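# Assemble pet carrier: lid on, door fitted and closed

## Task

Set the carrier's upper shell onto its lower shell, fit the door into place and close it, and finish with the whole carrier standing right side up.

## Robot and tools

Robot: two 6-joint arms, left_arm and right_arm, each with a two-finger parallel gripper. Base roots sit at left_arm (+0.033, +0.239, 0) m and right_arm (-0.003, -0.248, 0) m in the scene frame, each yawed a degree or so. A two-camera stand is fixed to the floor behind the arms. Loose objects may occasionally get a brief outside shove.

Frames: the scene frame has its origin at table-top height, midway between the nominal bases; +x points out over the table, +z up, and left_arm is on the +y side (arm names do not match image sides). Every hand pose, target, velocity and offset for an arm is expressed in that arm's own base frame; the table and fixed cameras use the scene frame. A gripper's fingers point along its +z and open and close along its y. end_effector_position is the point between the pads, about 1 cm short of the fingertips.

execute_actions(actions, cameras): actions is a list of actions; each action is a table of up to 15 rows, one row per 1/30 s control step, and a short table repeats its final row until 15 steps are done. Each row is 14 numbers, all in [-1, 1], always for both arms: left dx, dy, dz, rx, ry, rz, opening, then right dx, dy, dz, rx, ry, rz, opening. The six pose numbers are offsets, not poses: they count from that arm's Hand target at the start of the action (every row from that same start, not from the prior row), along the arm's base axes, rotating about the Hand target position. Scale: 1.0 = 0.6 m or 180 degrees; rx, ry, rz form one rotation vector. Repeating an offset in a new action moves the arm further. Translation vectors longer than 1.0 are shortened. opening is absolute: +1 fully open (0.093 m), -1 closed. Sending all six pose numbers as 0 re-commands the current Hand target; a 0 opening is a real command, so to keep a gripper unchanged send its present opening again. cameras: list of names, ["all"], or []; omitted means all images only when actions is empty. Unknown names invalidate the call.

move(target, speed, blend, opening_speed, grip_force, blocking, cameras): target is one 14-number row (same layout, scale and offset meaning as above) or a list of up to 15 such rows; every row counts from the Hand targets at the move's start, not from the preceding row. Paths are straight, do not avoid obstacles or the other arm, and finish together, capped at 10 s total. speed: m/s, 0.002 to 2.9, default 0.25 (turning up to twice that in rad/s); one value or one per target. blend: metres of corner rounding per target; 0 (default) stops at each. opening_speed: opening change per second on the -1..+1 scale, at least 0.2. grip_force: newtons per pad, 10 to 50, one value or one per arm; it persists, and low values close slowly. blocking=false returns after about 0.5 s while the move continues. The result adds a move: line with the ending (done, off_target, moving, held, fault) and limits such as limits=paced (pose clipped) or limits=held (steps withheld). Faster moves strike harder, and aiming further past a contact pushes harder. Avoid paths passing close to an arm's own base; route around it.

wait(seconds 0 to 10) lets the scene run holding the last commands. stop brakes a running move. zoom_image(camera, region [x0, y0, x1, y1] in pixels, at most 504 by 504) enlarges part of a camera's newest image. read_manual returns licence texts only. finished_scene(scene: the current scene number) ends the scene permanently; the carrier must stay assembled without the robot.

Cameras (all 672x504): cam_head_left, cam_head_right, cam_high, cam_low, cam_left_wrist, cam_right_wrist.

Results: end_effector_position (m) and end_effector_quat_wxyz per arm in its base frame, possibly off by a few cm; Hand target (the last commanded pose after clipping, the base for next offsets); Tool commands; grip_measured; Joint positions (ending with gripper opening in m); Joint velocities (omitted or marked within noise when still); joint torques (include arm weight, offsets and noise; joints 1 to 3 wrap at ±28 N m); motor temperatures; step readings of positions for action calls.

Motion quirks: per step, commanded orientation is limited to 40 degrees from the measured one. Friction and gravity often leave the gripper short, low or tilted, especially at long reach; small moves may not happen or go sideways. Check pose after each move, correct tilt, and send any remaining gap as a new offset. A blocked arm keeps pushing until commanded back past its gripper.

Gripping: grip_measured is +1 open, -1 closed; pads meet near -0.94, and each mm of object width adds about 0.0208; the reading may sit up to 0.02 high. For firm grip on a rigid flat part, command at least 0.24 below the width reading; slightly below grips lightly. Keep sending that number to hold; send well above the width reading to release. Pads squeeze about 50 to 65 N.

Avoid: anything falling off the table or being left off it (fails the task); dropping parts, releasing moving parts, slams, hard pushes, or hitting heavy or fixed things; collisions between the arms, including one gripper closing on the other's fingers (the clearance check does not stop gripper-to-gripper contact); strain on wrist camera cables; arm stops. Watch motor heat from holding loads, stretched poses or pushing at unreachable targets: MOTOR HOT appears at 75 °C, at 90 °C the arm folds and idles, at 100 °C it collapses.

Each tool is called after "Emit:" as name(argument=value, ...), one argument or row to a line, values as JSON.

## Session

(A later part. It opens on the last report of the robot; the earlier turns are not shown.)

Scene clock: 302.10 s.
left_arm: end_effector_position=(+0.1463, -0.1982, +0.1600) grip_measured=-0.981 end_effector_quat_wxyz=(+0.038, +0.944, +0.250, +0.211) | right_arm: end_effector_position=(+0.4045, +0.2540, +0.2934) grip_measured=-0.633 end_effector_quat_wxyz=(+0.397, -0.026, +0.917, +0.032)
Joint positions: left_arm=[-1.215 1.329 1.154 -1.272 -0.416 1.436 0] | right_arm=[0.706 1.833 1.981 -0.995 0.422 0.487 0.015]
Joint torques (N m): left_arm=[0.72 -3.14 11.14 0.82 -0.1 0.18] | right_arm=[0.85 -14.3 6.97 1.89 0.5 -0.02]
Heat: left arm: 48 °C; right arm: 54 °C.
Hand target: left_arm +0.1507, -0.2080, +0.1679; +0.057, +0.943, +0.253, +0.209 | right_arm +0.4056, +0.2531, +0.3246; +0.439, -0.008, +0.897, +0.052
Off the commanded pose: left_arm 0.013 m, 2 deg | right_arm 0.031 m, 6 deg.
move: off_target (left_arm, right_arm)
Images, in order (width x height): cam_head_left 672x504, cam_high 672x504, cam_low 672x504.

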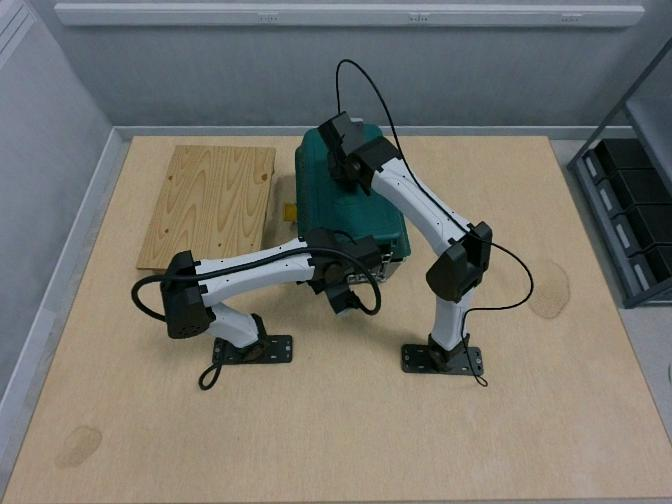

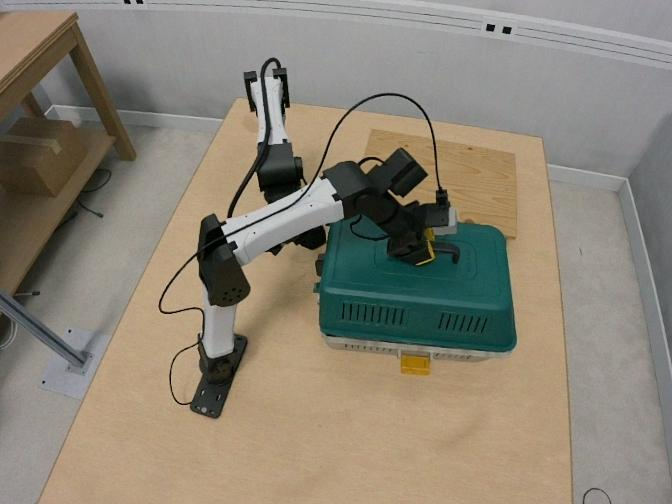

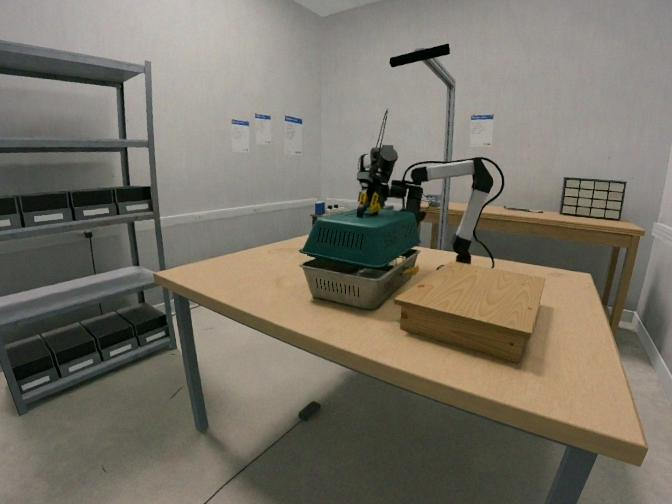

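Emit:
move(
  target=[
    [0,0,0,0,0,0,-1,0,0,0,0.008,0,-0.004,-1],
    [0,0,0,0,0,0,-1,0,-0.001,-0.045,0.008,0.004,-0.004,-1],
  ],
  speed=0.05,
  cameras=["cam_high","cam_head_left","cam_low"],
)

Emit:
zoom_image(
  camera="cam_head_left",
  region=[340, 220, 420, 300],
)

Emit:
zoom_image(
  camera="cam_high",
  region=[300, 200, 520, 380],
)

Emit:
zoom_image(
  camera="cam_low",
  region=[260, 170, 460, 320],
)

Emit:
zoom_image(
  camera="cam_high",
  region=[290, 200, 370, 350],
)

Scene clock: 335.77 s.
left_arm: end_effector_position=(+0.1455, -0.1985, +0.1596) grip_measured=-0.981 end_effector_quat_wxyz=(+0.038, +0.945, +0.250, +0.209) | right_arm: end_effector_position=(+0.4054, +0.2540, +0.2668) grip_measured=-0.633 end_effector_quat_wxyz=(+0.397, -0.015, +0.917, +0.036)
Joint positions: left_arm=[-1.215 1.329 1.154 -1.272 -0.41 1.436 0] | right_arm=[0.706 1.797 1.823 -0.873 0.426 0.51 0.015]
Joint torques (N m): left_arm=[0.72 -3.14 11.12 0.81 -0.17 0.18] | right_arm=[0.4 -14.64 6.87 1.84 0.35 0.02]
Motor temperatures (°C): left_arm=[28 28 48 31 28 27 25] | right_arm=[27 68 49 36 24 27 27]
Heat: left arm: 48 °C; right arm: 68 °C.
Hand target: left_arm +0.1507, -0.2079, +0.1679; +0.057, +0.943, +0.253, +0.209 | right_arm +0.4056, +0.2525, +0.2974; +0.434, +0.003, +0.899, +0.060
Off the commanded pose: left_arm 0.014 m, 2 deg | right_arm 0.031 m, 6 deg.
move: off_target (left_arm, right_arm)
Images, in order (width x height): cam_head_left 672x504, cam_high 672x504, cam_low 672x504.

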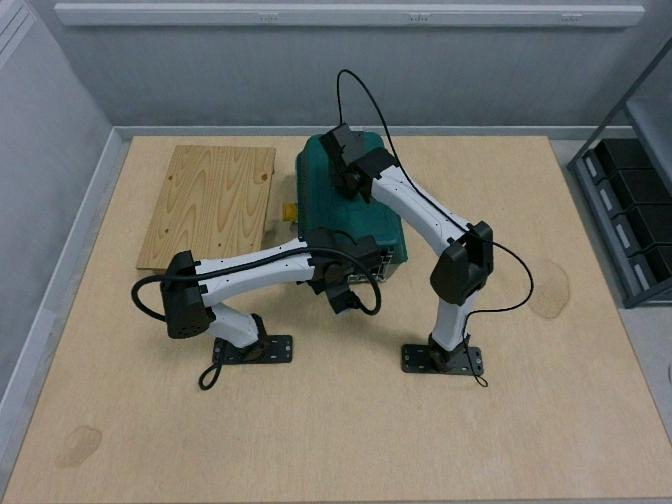

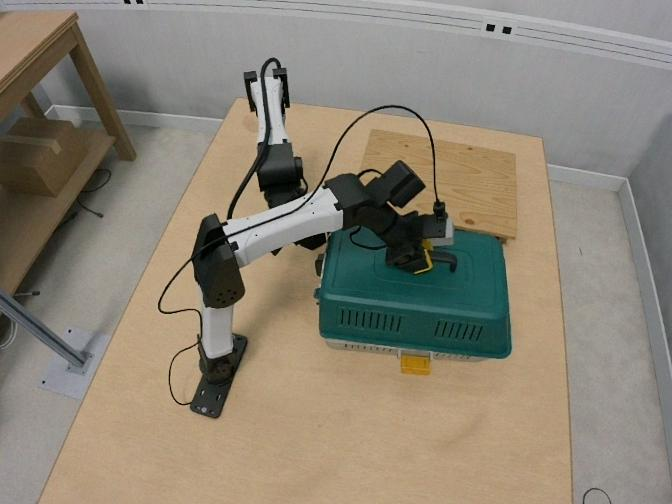

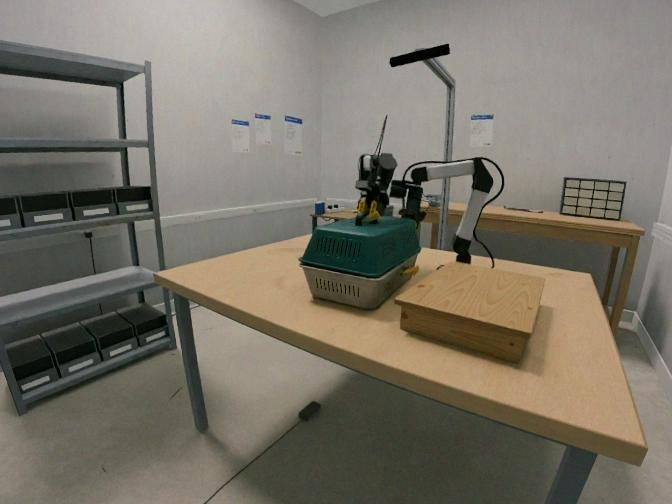

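Scaled by 6.300 from the camera's 672x504 image, which has a finer 960x720 frame.

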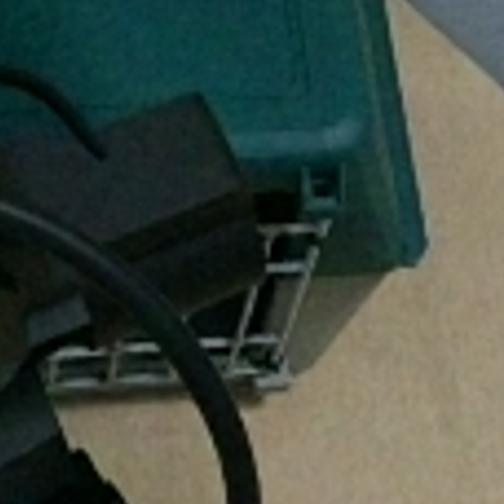

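Scaled by 2.291 from the camera's 672x504 image, which has a finer 960x720 frame.

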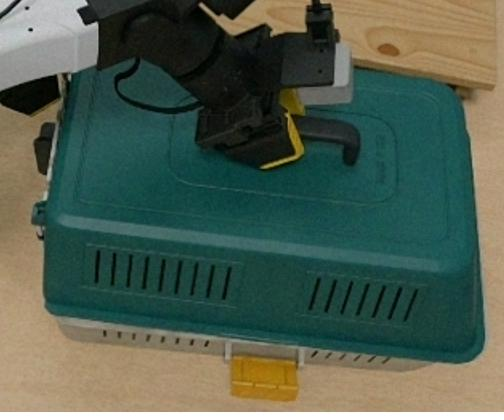

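Scaled by 2.520 from the camera's 672x504 image, which has a finer 960x720 frame.

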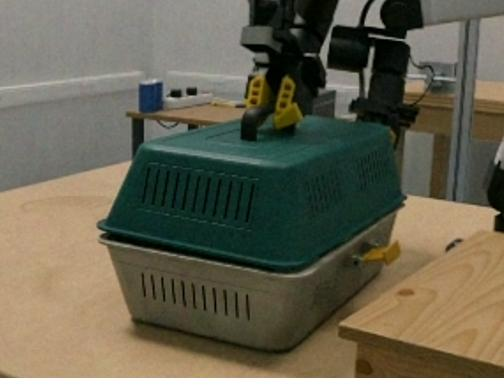

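Scaled by 3.360 from the camera's 672x504 image, which has a finer 960x720 frame.

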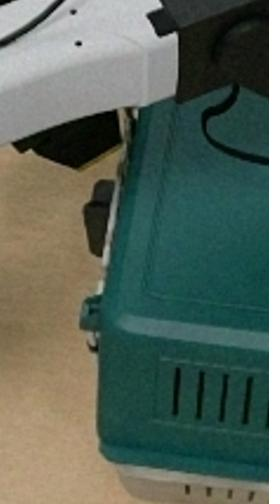

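Emit:
move(
  target=[
    [0,0,0,0,0,0,-1,-0.002,0.001,-0.03,0,0.005,0,-1],
    [0,0,0,0,0,0,-1,-0.004,0.002,-0.062,0,0.014,0,-1],
  ],
  speed=0.03,
  cameras=["cam_high","cam_head_left","cam_low"],
)

Emit:
zoom_image(
  camera="cam_head_left",
  region=[340, 220, 420, 300],
)

Emit:
zoom_image(
  camera="cam_high",
  region=[300, 200, 520, 380],
)

Emit:
zoom_image(
  camera="cam_low",
  region=[260, 170, 460, 320],
)

Emit:
zoom_image(
  camera="cam_high",
  region=[290, 200, 370, 350],
)

Scene clock: 352.07 s.
left_arm: end_effector_position=(+0.1455, -0.1985, +0.1596) grip_measured=-0.981 end_effector_quat_wxyz=(+0.038, +0.945, +0.250, +0.209) | right_arm: end_effector_position=(+0.4054, +0.2515, +0.2664) grip_measured=-0.633 end_effector_quat_wxyz=(+0.420, -0.009, +0.906, +0.046)
Joint positions: left_arm=[-1.215 1.329 1.154 -1.272 -0.41 1.436 0] | right_arm=[0.706 1.745 1.719 -0.763 0.438 0.504 0.015]
Joint torques (N m): left_arm=[0.73 -3.14 11.12 0.81 -0.16 0.18] | right_arm=[0.29 -10.37 5.11 1.61 0.05 0.29]
Motor temperatures (°C): left_arm=[28 28 49 30 28 27 25] | right_arm=[27 69 49 36 24 27 27]
Heat: left arm: 49 °C; right arm: 69 °C.
Hand target: left_arm +0.1507, -0.2079, +0.1679; +0.057, +0.943, +0.253, +0.209 | right_arm +0.4032, +0.2537, +0.2603; +0.414, +0.005, +0.908, +0.060
Off the commanded pose: left_arm 0.014 m, 2 deg | right_arm 0.007 m, 2 deg.
move: off_target (left_arm)
Images, in order (width x height): cam_head_left 672x504, cam_high 672x504, cam_low 672x504.

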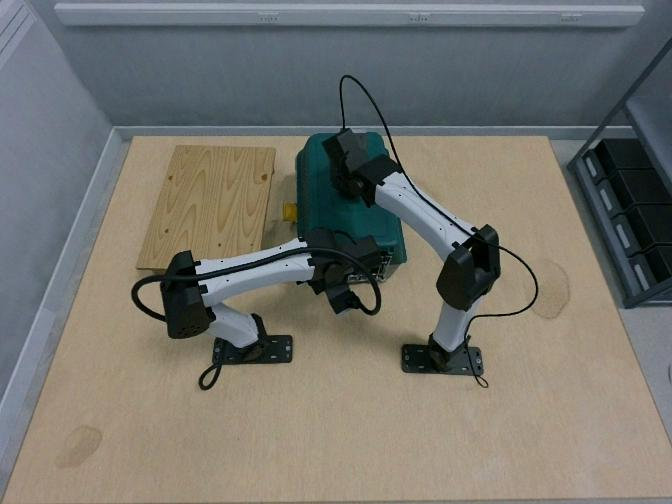

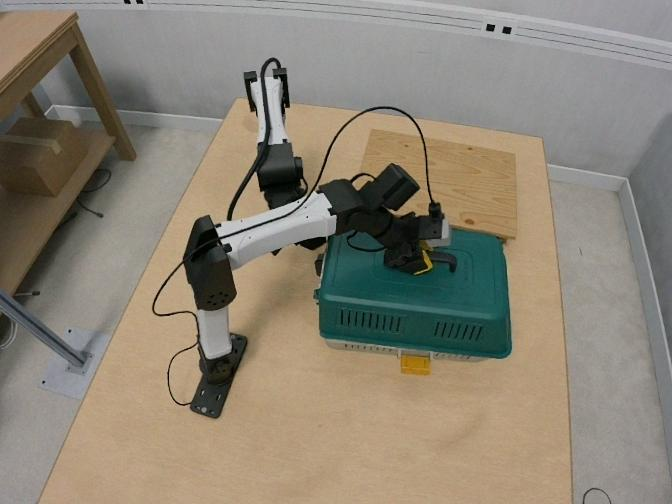

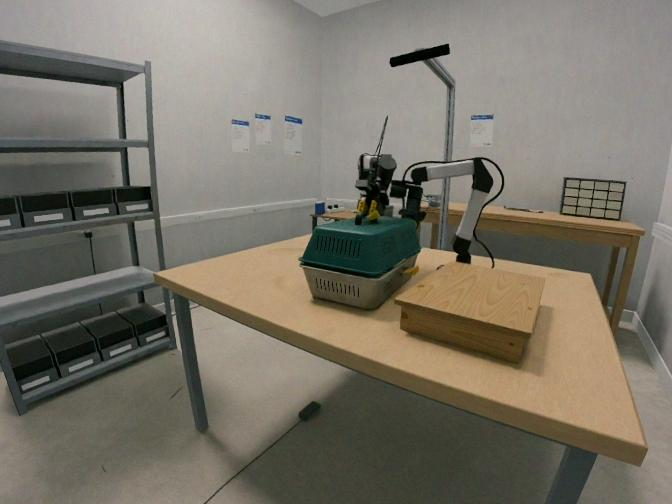

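Scaled by 6.300 from the camera's 672x504 image, which has a finer 960x720 frame.

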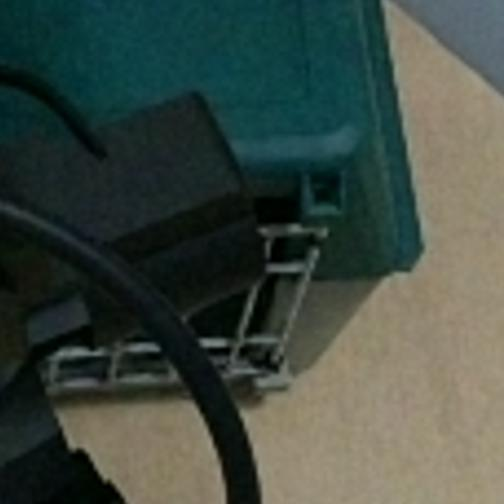

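Scaled by 2.291 from the camera's 672x504 image, which has a finer 960x720 frame.

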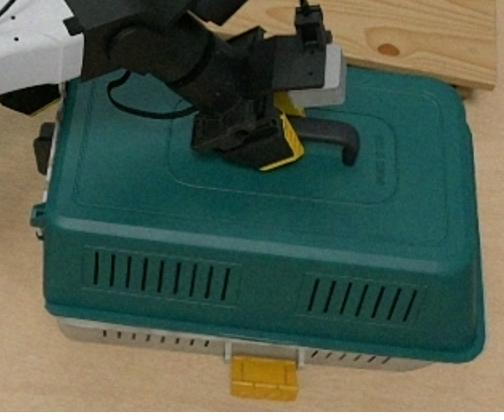

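Scaled by 2.520 from the camera's 672x504 image, which has a finer 960x720 frame.

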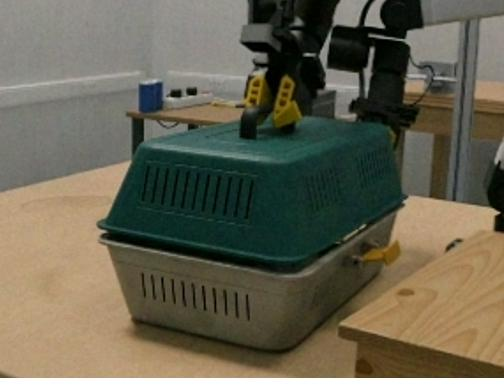

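Scaled by 3.360 from the camera's 672x504 image, which has a finer 960x720 frame.

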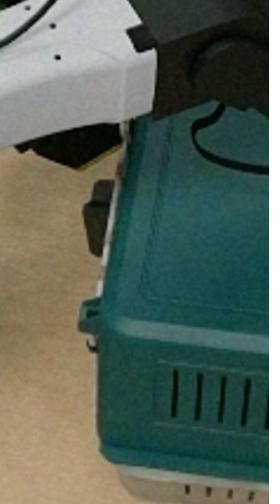

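Emit:
move(
  target=[
    [0,0,0,0,0,0,-1,0.002,0.0,0.07,0.006,-0.018,0,-1],
    [0,0,0,0,0,0,-1,0.002,0.011,0.07,0.006,-0.018,0,-1],
    [0,0,0,0,0,0,-1,-0.001,0.009,0.0,0.002,0.0,0,-1],
  ],
  speed=0.05,
  cameras=["cam_high","cam_head_left","cam_low"],
)

Emit:
zoom_image(
  camera="cam_head_left",
  region=[340, 220, 420, 300],
)

Emit:
zoom_image(
  camera="cam_high",
  region=[300, 200, 520, 380],
)

Emit:
zoom_image(
  camera="cam_low",
  region=[260, 170, 460, 320],
)

Scene clock: 368.77 s.
left_arm: end_effector_position=(+0.1440, -0.1991, +0.1590) grip_measured=-0.981 end_effector_quat_wxyz=(+0.039, +0.946, +0.250, +0.204) | right_arm: end_effector_position=(+0.4048, +0.2565, +0.2643) grip_measured=-0.634 end_effector_quat_wxyz=(+0.417, -0.011, +0.907, +0.048)
Joint positions: left_arm=[-1.215 1.329 1.154 -1.272 -0.4 1.436 0] | right_arm=[0.714 1.756 1.728 -0.767 0.437 0.509 0.015]
Joint torques (N m): left_arm=[0.7 -3.14 11.12 0.81 -0.28 0.17] | right_arm=[0.49 -10.56 5.27 1.62 0.1 0.36]
Motor temperatures (°C): left_arm=[28 28 49 30 28 27 25] | right_arm=[27 64 48 35 24 27 28]
Heat: left arm: 49 °C; right arm: 64 °C.
Hand target: left_arm +0.1507, -0.2079, +0.1679; +0.057, +0.943, +0.253, +0.208 | right_arm +0.4026, +0.2591, +0.2603; +0.414, +0.006, +0.908, +0.063
Off the commanded pose: left_arm 0.014 m, 2 deg | right_arm 0.005 m, 3 deg.
move: off_target (left_arm, right_arm)
Images, in order (width x height): cam_head_left 672x504, cam_high 672x504, cam_low 672x504.

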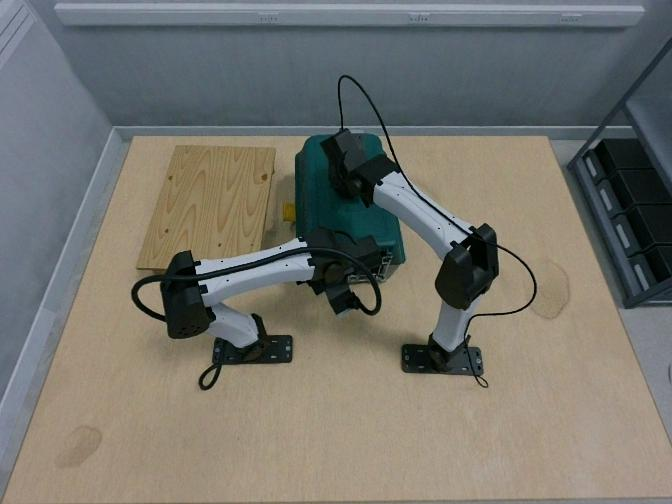

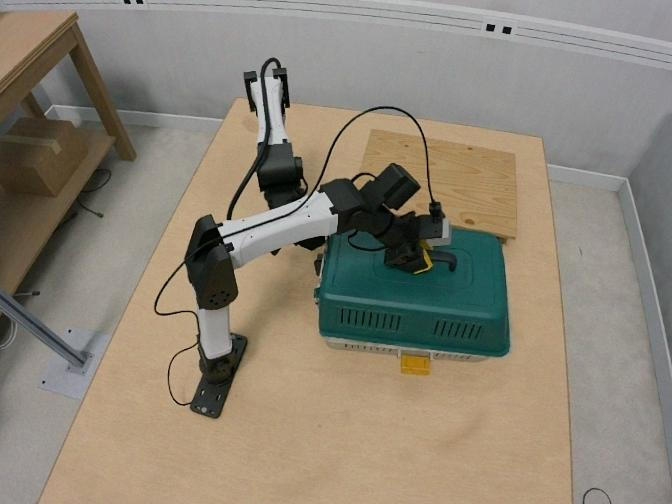

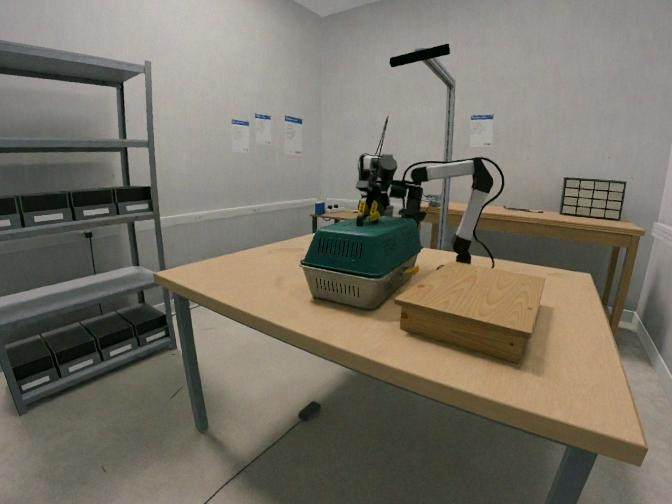

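Scaled by 6.300 from the camera's 672x504 image, which has a finer 960x720 frame.

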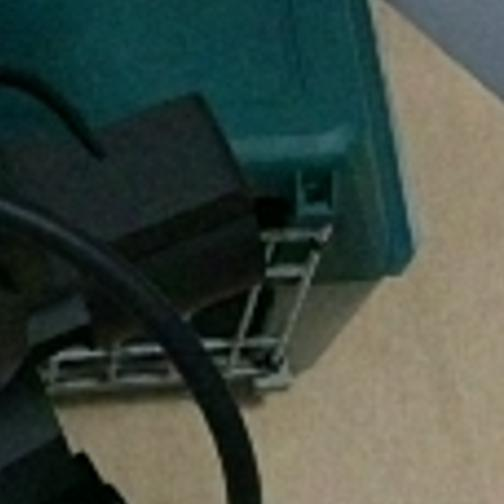

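Scaled by 2.291 from the camera's 672x504 image, which has a finer 960x720 frame.

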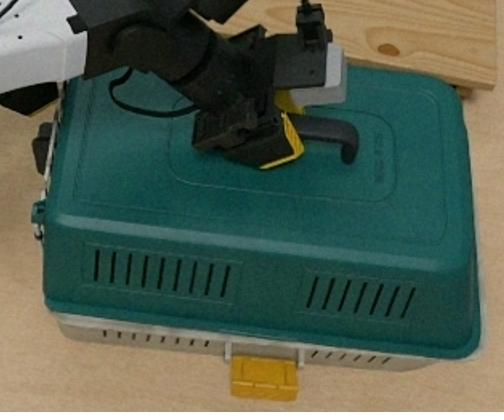

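Scaled by 2.520 from the camera's 672x504 image, which has a finer 960x720 frame.

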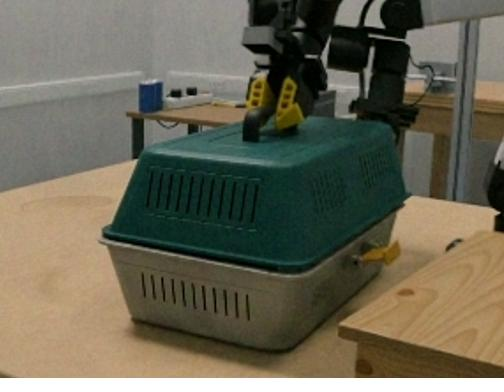

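Emit:
move(
  target=[0,0,0,0,0,0,-1,-0.001,-0.002,-0.025,0.0,0.002,0,-1],
  speed=0.05,
)

Emit:
move(
  target=[
    [-0.05,0.01,0,0,0,0,-1,0,0,0,0,0,0,-1],
    [-0.1226,0.0215,0.272,0,0,0,-1,0,0,0,0,0,0,-1],
  ],
  speed=[0.04,0.15],
  cameras=["cam_left_wrist","cam_high"],
)

Emit:
zoom_image(
  camera="cam_left_wrist",
  region=[180, 60, 580, 390],
)

Scene clock: 386.50 s.
left_arm: end_effector_position=(+0.1440, -0.1991, +0.1590) grip_measured=-0.981 end_effector_quat_wxyz=(+0.039, +0.946, +0.250, +0.204) | right_arm: end_effector_position=(+0.4064, +0.2562, +0.2630) grip_measured=-0.634 end_effector_quat_wxyz=(+0.432, -0.011, +0.900, +0.053)
Joint positions: left_arm=[-1.215 1.329 1.154 -1.272 -0.4 1.436 0] | right_arm=[0.714 1.732 1.669 -0.694 0.444 0.497 0.015]
Joint torques (N m): left_arm=[0.7 -3.14 11.12 0.81 -0.27 0.17] | right_arm=[0.34 -9.33 4.49 1.46 0.01 0.52]
Motor temperatures (°C): left_arm=[28 28 49 30 28 27 25] | right_arm=[27 61 47 34 24 27 28]
Heat: left arm: 49 °C; right arm: 61 °C.
Hand target: left_arm +0.1507, -0.2079, +0.1679; +0.057, +0.943, +0.253, +0.208 | right_arm +0.4020, +0.2579, +0.2454; +0.411, +0.006, +0.909, +0.063
Off the commanded pose: left_arm 0.014 m, 2 deg | right_arm 0.018 m, 3 deg.
move: off_target (left_arm, right_arm)

Scene clock: 389.27 s.
left_arm: end_effector_position=(+0.0809, -0.1950, +0.3255) grip_measured=-0.981 end_effector_quat_wxyz=(+0.277, +0.923, +0.205, +0.172) | right_arm: end_effector_position=(+0.4064, +0.2562, +0.2629) grip_measured=-0.634 end_effector_quat_wxyz=(+0.432, -0.011, +0.900, +0.053)
Joint positions: left_arm=[-1.503 1.099 1.615 -1.551 -0.412 1.317 0] | right_arm=[0.714 1.732 1.668 -0.694 0.444 0.497 0.015]
Joint torques (N m): left_arm=[-1.14 -0.92 8.58 1.43 -0.09 0.14] | right_arm=[0.34 -9.32 4.56 1.47 0.01 0.51]
Motor temperatures (°C): left_arm=[28 28 49 30 28 27 25] | right_arm=[27 61 47 34 24 27 28]
Heat: left arm: 49 °C; right arm: 61 °C.
Hand target: left_arm +0.0771, -0.1950, +0.3311; +0.057, +0.943, +0.253, +0.209 | right_arm +0.4020, +0.2579, +0.2453; +0.411, +0.006, +0.909, +0.063
Off the commanded pose: left_arm 0.007 m, 26 deg | right_arm 0.018 m, 3 deg.
joint sent to its limit (left arm) — joint 4 (wrist pitch), lower limit. The joint targets are off in orientation, not in position.
move: off_target (left_arm, right_arm)
Images, in order (width x height): cam_high 672x504, cam_left_wrist 672x504.

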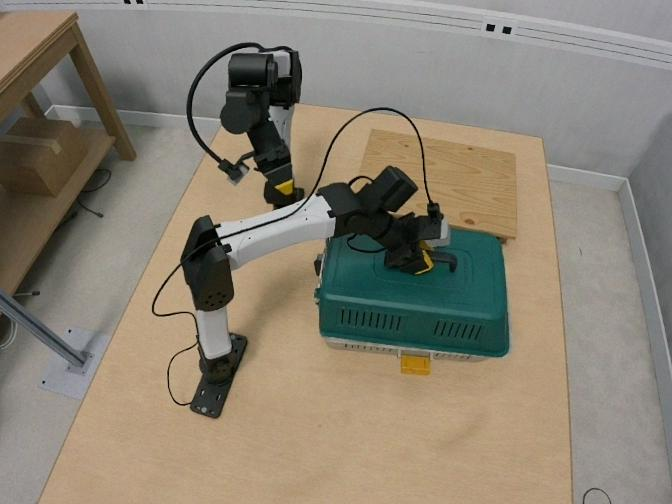

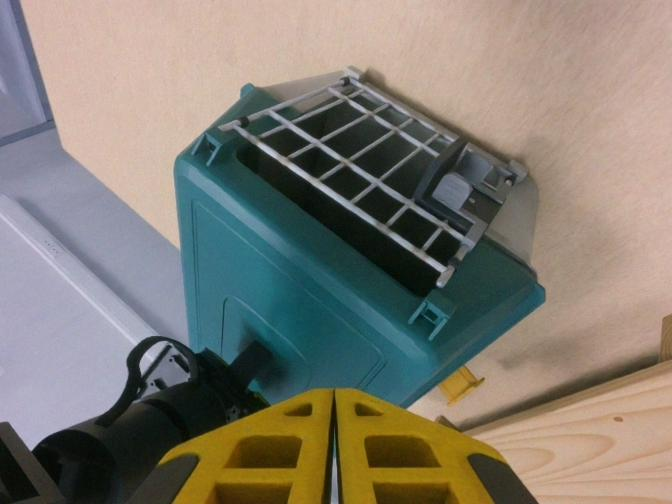

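Scaled by 1.260 from the camera's 672x504 image, which has a finer 960x720 frame.

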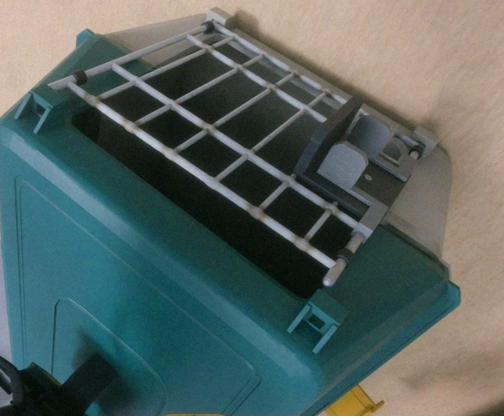

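Emit:
zoom_image(
  camera="cam_left_wrist",
  region=[170, 60, 320, 200],
)

Emit:
zoom_image(
  camera="cam_left_wrist",
  region=[400, 170, 580, 390],
)

Emit:
zoom_image(
  camera="cam_high",
  region=[300, 200, 520, 380],
)

Scaled by 3.360 from the camera's 672x504 image, which has a finer 960x720 frame.

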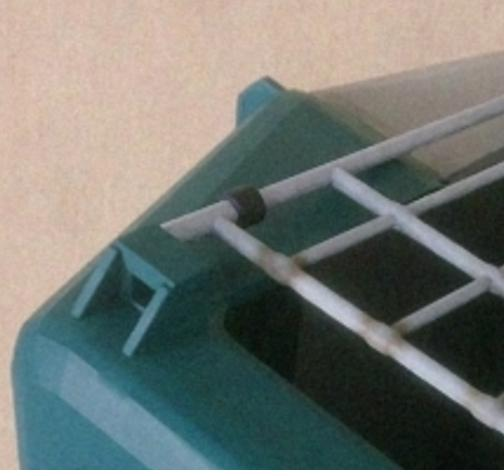

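Scaled by 2.291 from the camera's 672x504 image, which has a finer 960x720 frame.

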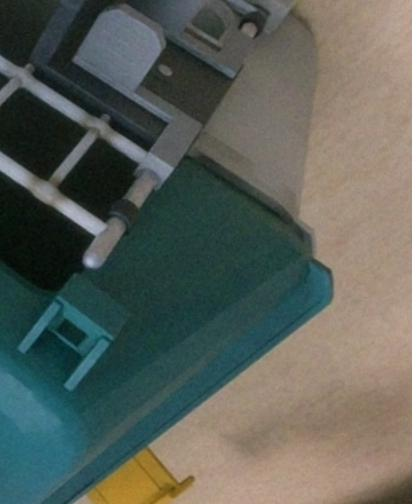

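Scaled by 2.291 from the camera's 672x504 image, which has a finer 960x720 frame.

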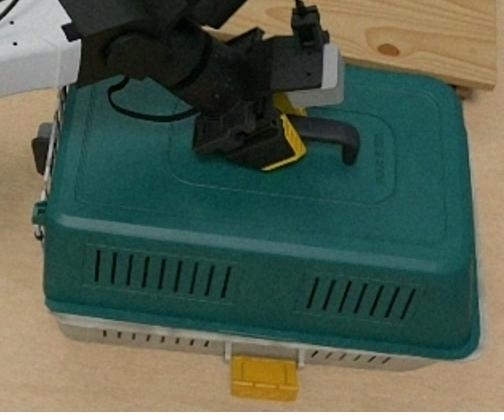

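Emit:
move(
  target=[
    [0,0,0,0,0,0,-1,0.004,-0.002,0.13,0.006,-0.02,0,-1],
    [0.005,0.04,-0.28,0,0,0,-1,0.004,-0.008,0.13,0.006,-0.02,0.004,-1],
    [0.08,-0.0217,-0.28,0,0,0,-1,0.004,-0.008,0.13,0.006,-0.02,0.004,-1],
    [0.1226,-0.0217,-0.272,0,0,0,-1,0.004,-0.008,0.13,0.006,-0.02,0.004,-1],
  ],
  speed=[0.08,0.2,0.15,0.05],
  blend=[0.005,0.02,0.01,0],
  cameras=["cam_high","cam_head_left","cam_left_wrist"],
)

Emit:
zoom_image(
  camera="cam_head_left",
  region=[340, 220, 420, 300],
)

Emit:
zoom_image(
  camera="cam_high",
  region=[290, 200, 370, 350],
)

Scene clock: 416.57 s.
left_arm: end_effector_position=(+0.1418, -0.1947, +0.1593) grip_measured=-0.981 end_effector_quat_wxyz=(+0.029, +0.947, +0.247, +0.204) | right_arm: end_effector_position=(+0.4007, +0.2540, +0.3024) grip_measured=-0.635 end_effector_quat_wxyz=(+0.417, -0.012, +0.907, +0.057)
Joint positions: left_arm=[-1.219 1.327 1.155 -1.295 -0.403 1.433 0] | right_arm=[0.709 1.772 1.902 -0.913 0.418 0.508 0.015]
Joint torques (N m): left_arm=[1.07 -2.96 11.03 1.02 -0.25 0.19] | right_arm=[-0.23 -11.11 9.17 1.67 0.24 -0.01]
Motor temperatures (°C): left_arm=[28 28 47 31 28 27 25] | right_arm=[27 60 47 34 24 27 28]
Heat: left arm: 47 °C; right arm: 60 °C.
Hand target: left_arm +0.1507, -0.2081, +0.1679; +0.057, +0.943, +0.253, +0.209 | right_arm +0.4045, +0.2532, +0.3232; +0.439, +0.002, +0.896, +0.075
Off the commanded pose: left_arm 0.018 m, 3 deg | right_arm 0.021 m, 4 deg.
move: off_target (left_arm, right_arm)
Images, in order (width x height): cam_head_left 672x504, cam_high 672x504, cam_left_wrist 672x504.

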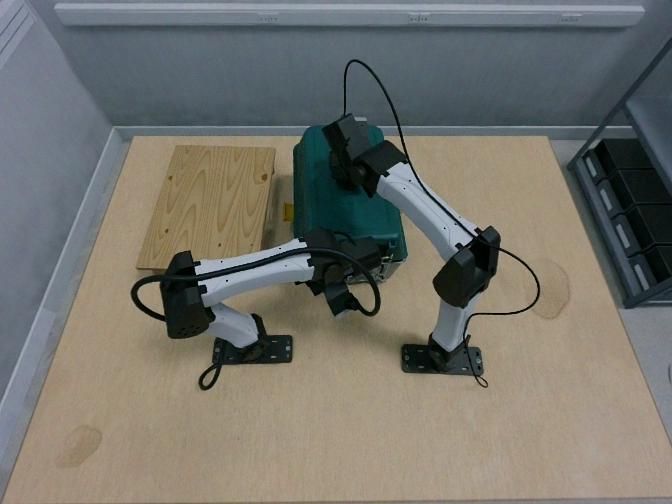

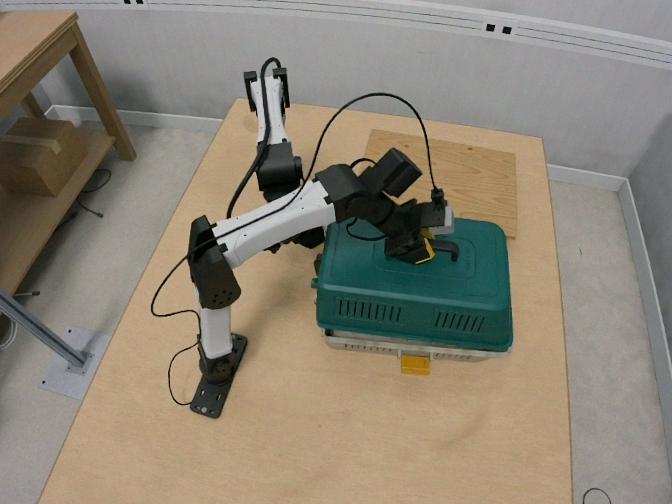

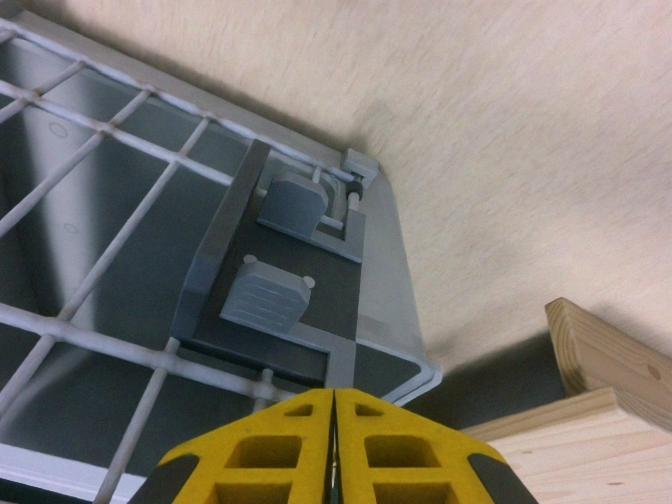

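Scaled by 6.300 from the camera's 672x504 image, which has a finer 960x720 frame.

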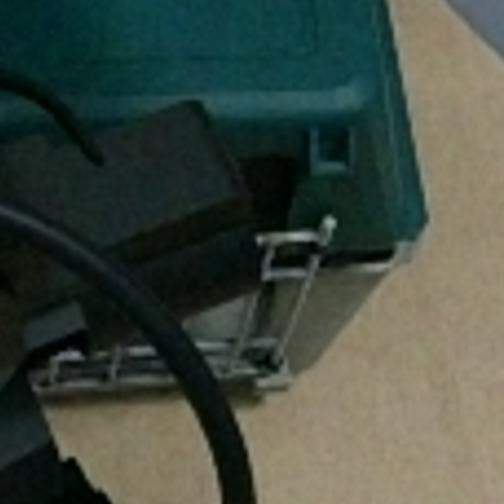

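Scaled by 3.360 from the camera's 672x504 image, which has a finer 960x720 frame.

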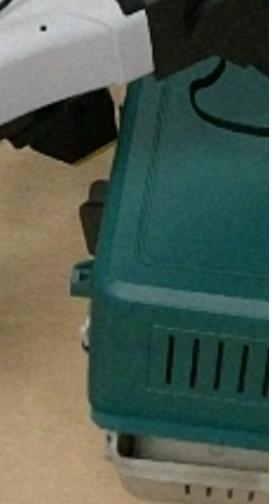

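Emit:
move(
  target=[
    [0.02,-0.004,0.003,0,0,0,-1,0.006,0,0,0,0,0,-1],
    [0.02,-0.004,0.003,0,0,0,-1,0.006,0.0,-0.04,0.0,0.003,0,-1],
  ],
  speed=0.05,
  cameras=["cam_high","cam_head_left","cam_left_wrist"],
)

Emit:
zoom_image(
  camera="cam_head_left",
  region=[340, 220, 420, 300],
)

Emit:
zoom_image(
  camera="cam_high",
  region=[290, 200, 370, 350],
)

Emit:
zoom_image(
  camera="cam_high",
  region=[300, 200, 520, 380],
)

Scene clock: 430.17 s.
left_arm: end_effector_position=(+0.1509, -0.1951, +0.1603) grip_measured=-0.981 end_effector_quat_wxyz=(+0.024, +0.948, +0.246, +0.200) | right_arm: end_effector_position=(+0.4082, +0.2560, +0.2822) grip_measured=-0.635 end_effector_quat_wxyz=(+0.418, -0.013, +0.907, +0.054)
Joint positions: left_arm=[-1.176 1.346 1.176 -1.291 -0.391 1.481 0] | right_arm=[0.702 1.774 1.818 -0.827 0.417 0.497 0.015]
Joint torques (N m): left_arm=[1.24 -3.04 11.21 1.18 -0.3 0.2] | right_arm=[-0.34 -12.83 6.84 1.7 0.15 0.09]
Motor temperatures (°C): left_arm=[28 28 47 31 28 27 25] | right_arm=[27 60 48 35 24 27 28]
Heat: left arm: 47 °C; right arm: 60 °C.
Hand target: left_arm +0.1627, -0.2105, +0.1697; +0.057, +0.943, +0.253, +0.209 | right_arm +0.4080, +0.2531, +0.2993; +0.434, +0.003, +0.898, +0.075
Off the commanded pose: left_arm 0.022 m, 4 deg | right_arm 0.017 m, 4 deg.
move: off_target (left_arm, right_arm)
Images, in order (width x height): cam_head_left 672x504, cam_high 672x504, cam_left_wrist 672x504.

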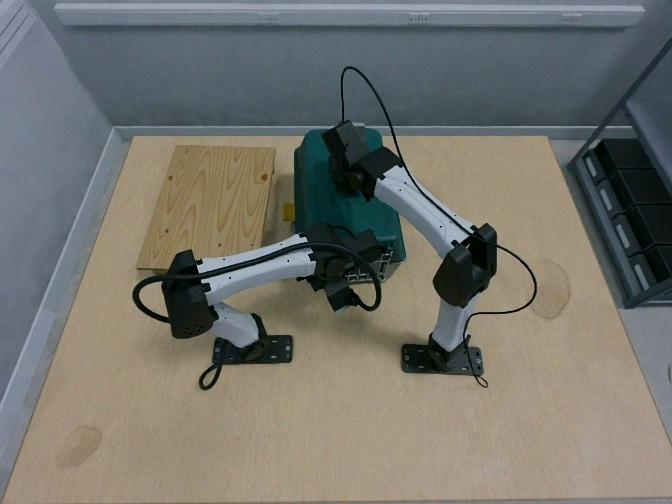

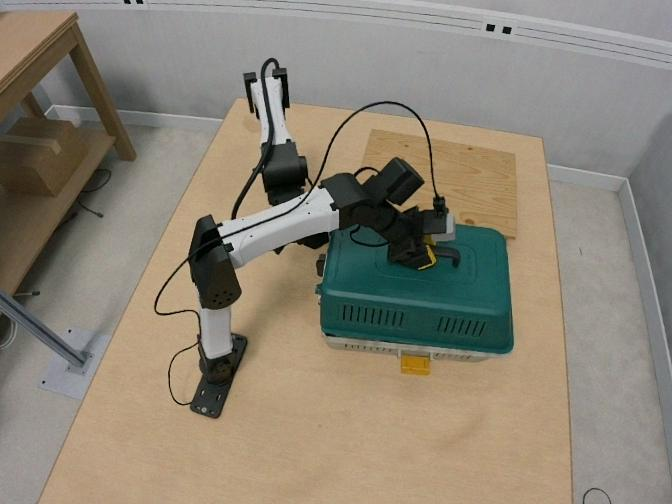

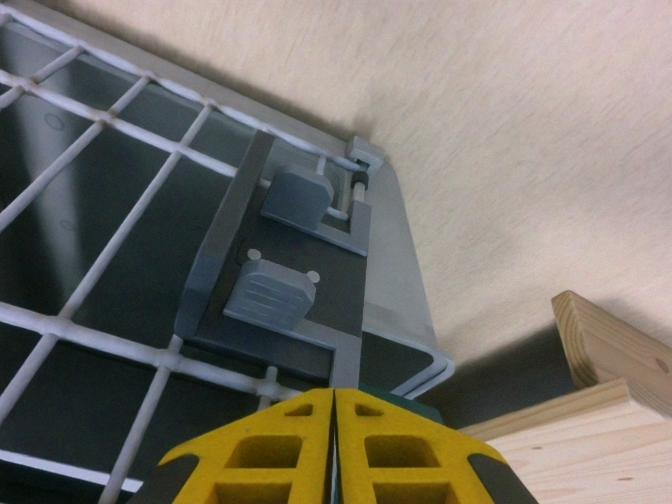

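Scaled by 6.300 from the camera's 672x504 image, which has a finer 960x720 frame.

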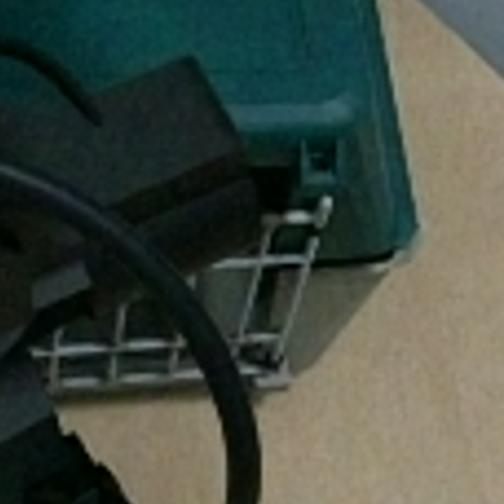

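Scaled by 3.360 from the camera's 672x504 image, which has a finer 960x720 frame.

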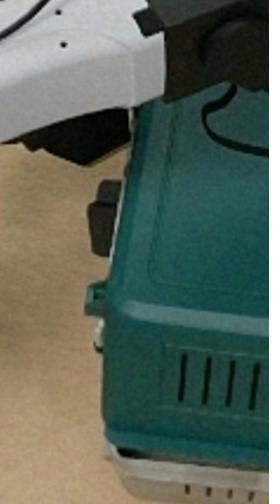

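Scaled by 2.291 from the camera's 672x504 image, which has a finer 960x720 frame.

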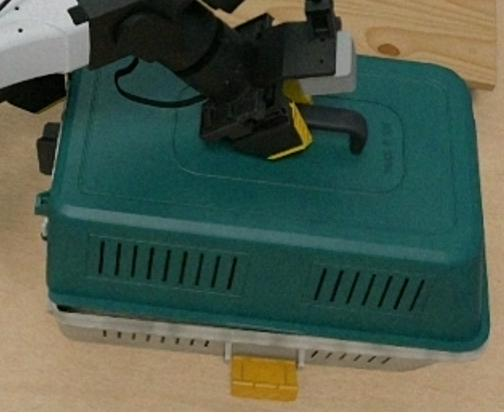

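Emit:
move(
  target=[
    [-0.009,0.002,0,0,0,0,-1,0,0,0.015,0,0,0,-1],
    [-0.009,0.002,0,0,0,0,-1,-0.002,0,-0.02,0,0.002,0,-1],
    [-0.009,0.002,0,0,0,0,-1,-0.004,0.001,-0.055,0,0.01,0,-1],
  ],
  speed=0.04,
  cameras=["cam_high","cam_head_left","cam_low"],
)

Emit:
zoom_image(
  camera="cam_head_left",
  region=[340, 220, 420, 300],
)

Emit:
zoom_image(
  camera="cam_high",
  region=[290, 200, 370, 350],
)

Emit:
zoom_image(
  camera="cam_high",
  region=[300, 200, 520, 380],
)

Emit:
zoom_image(
  camera="cam_low",
  region=[260, 170, 460, 320],
)

Scene clock: 448.73 s.
left_arm: end_effector_position=(+0.1509, -0.1951, +0.1603) grip_measured=-0.981 end_effector_quat_wxyz=(+0.024, +0.948, +0.246, +0.200) | right_arm: end_effector_position=(+0.4107, +0.2572, +0.2650) grip_measured=-0.635 end_effector_quat_wxyz=(+0.425, -0.014, +0.903, +0.059)
Joint positions: left_arm=[-1.176 1.346 1.176 -1.291 -0.391 1.479 0] | right_arm=[0.7 1.751 1.706 -0.717 0.416 0.49 0.015]
Joint torques (N m): left_arm=[-0.69 -3.86 10.5 1.05 -0.32 0] | right_arm=[-0.17 -12.19 5.31 1.47 0.04 0.34]
Motor temperatures (°C): left_arm=[28 28 49 30 28 27 25] | right_arm=[27 60 48 36 24 27 28]
Heat: left arm: 49 °C; right arm: 60 °C.
Hand target: left_arm +0.1573, -0.2093, +0.1697; +0.057, +0.943, +0.253, +0.209 | right_arm +0.4057, +0.2536, +0.2663; +0.420, +0.004, +0.904, +0.074
Off the commanded pose: left_arm 0.018 m, 4 deg | right_arm 0.006 m, 3 deg.
move: off_target (left_arm, right_arm)
Images, in order (width x height): cam_head_left 672x504, cam_high 672x504, cam_low 672x504.

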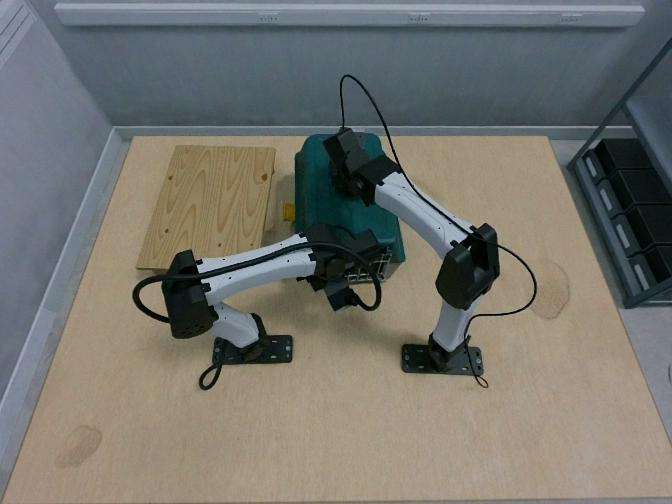

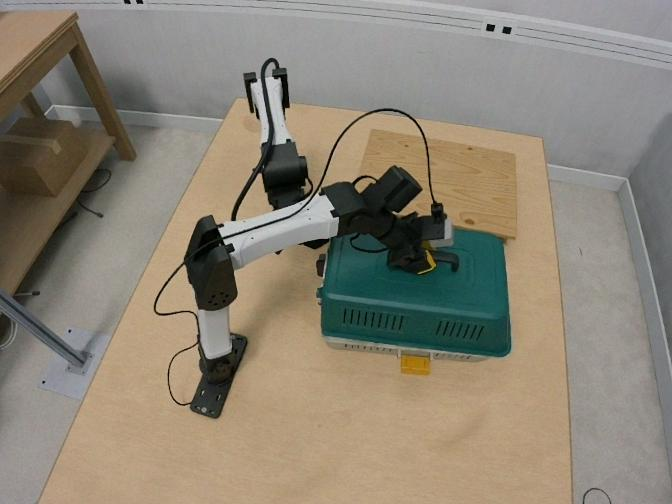

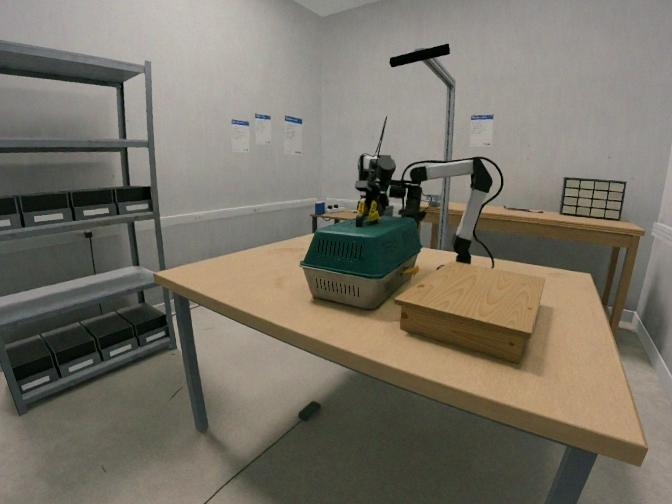

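Scaled by 6.300 from the camera's 672x504 image, which has a finer 960x720 frame.

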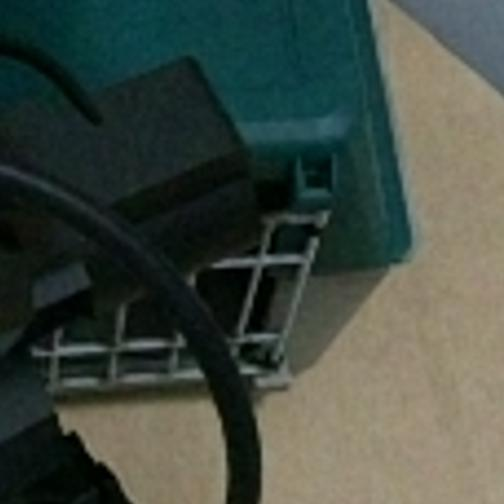

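Scaled by 3.360 from the camera's 672x504 image, which has a finer 960x720 frame.

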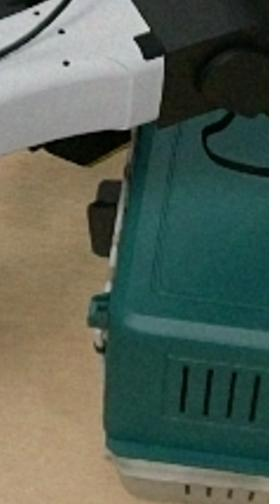

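Scaled by 2.291 from the camera's 672x504 image, which has a finer 960x720 frame.

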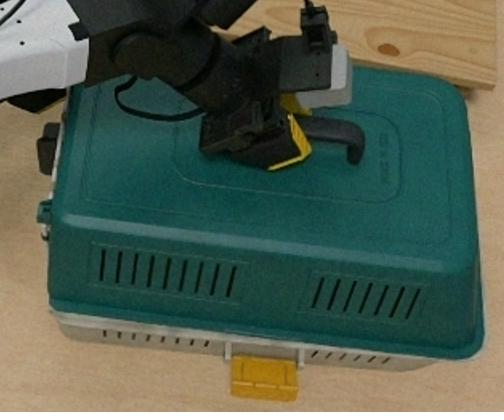

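Scaled by 2.520 from the camera's 672x504 image, which has a finer 960x720 frame.

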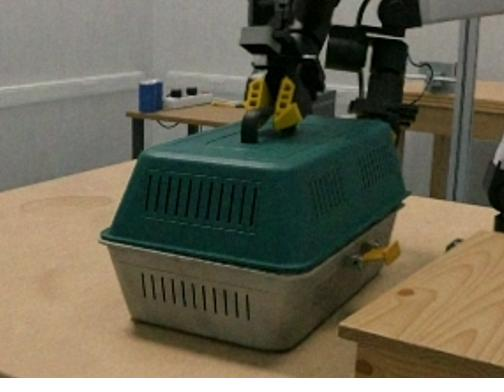

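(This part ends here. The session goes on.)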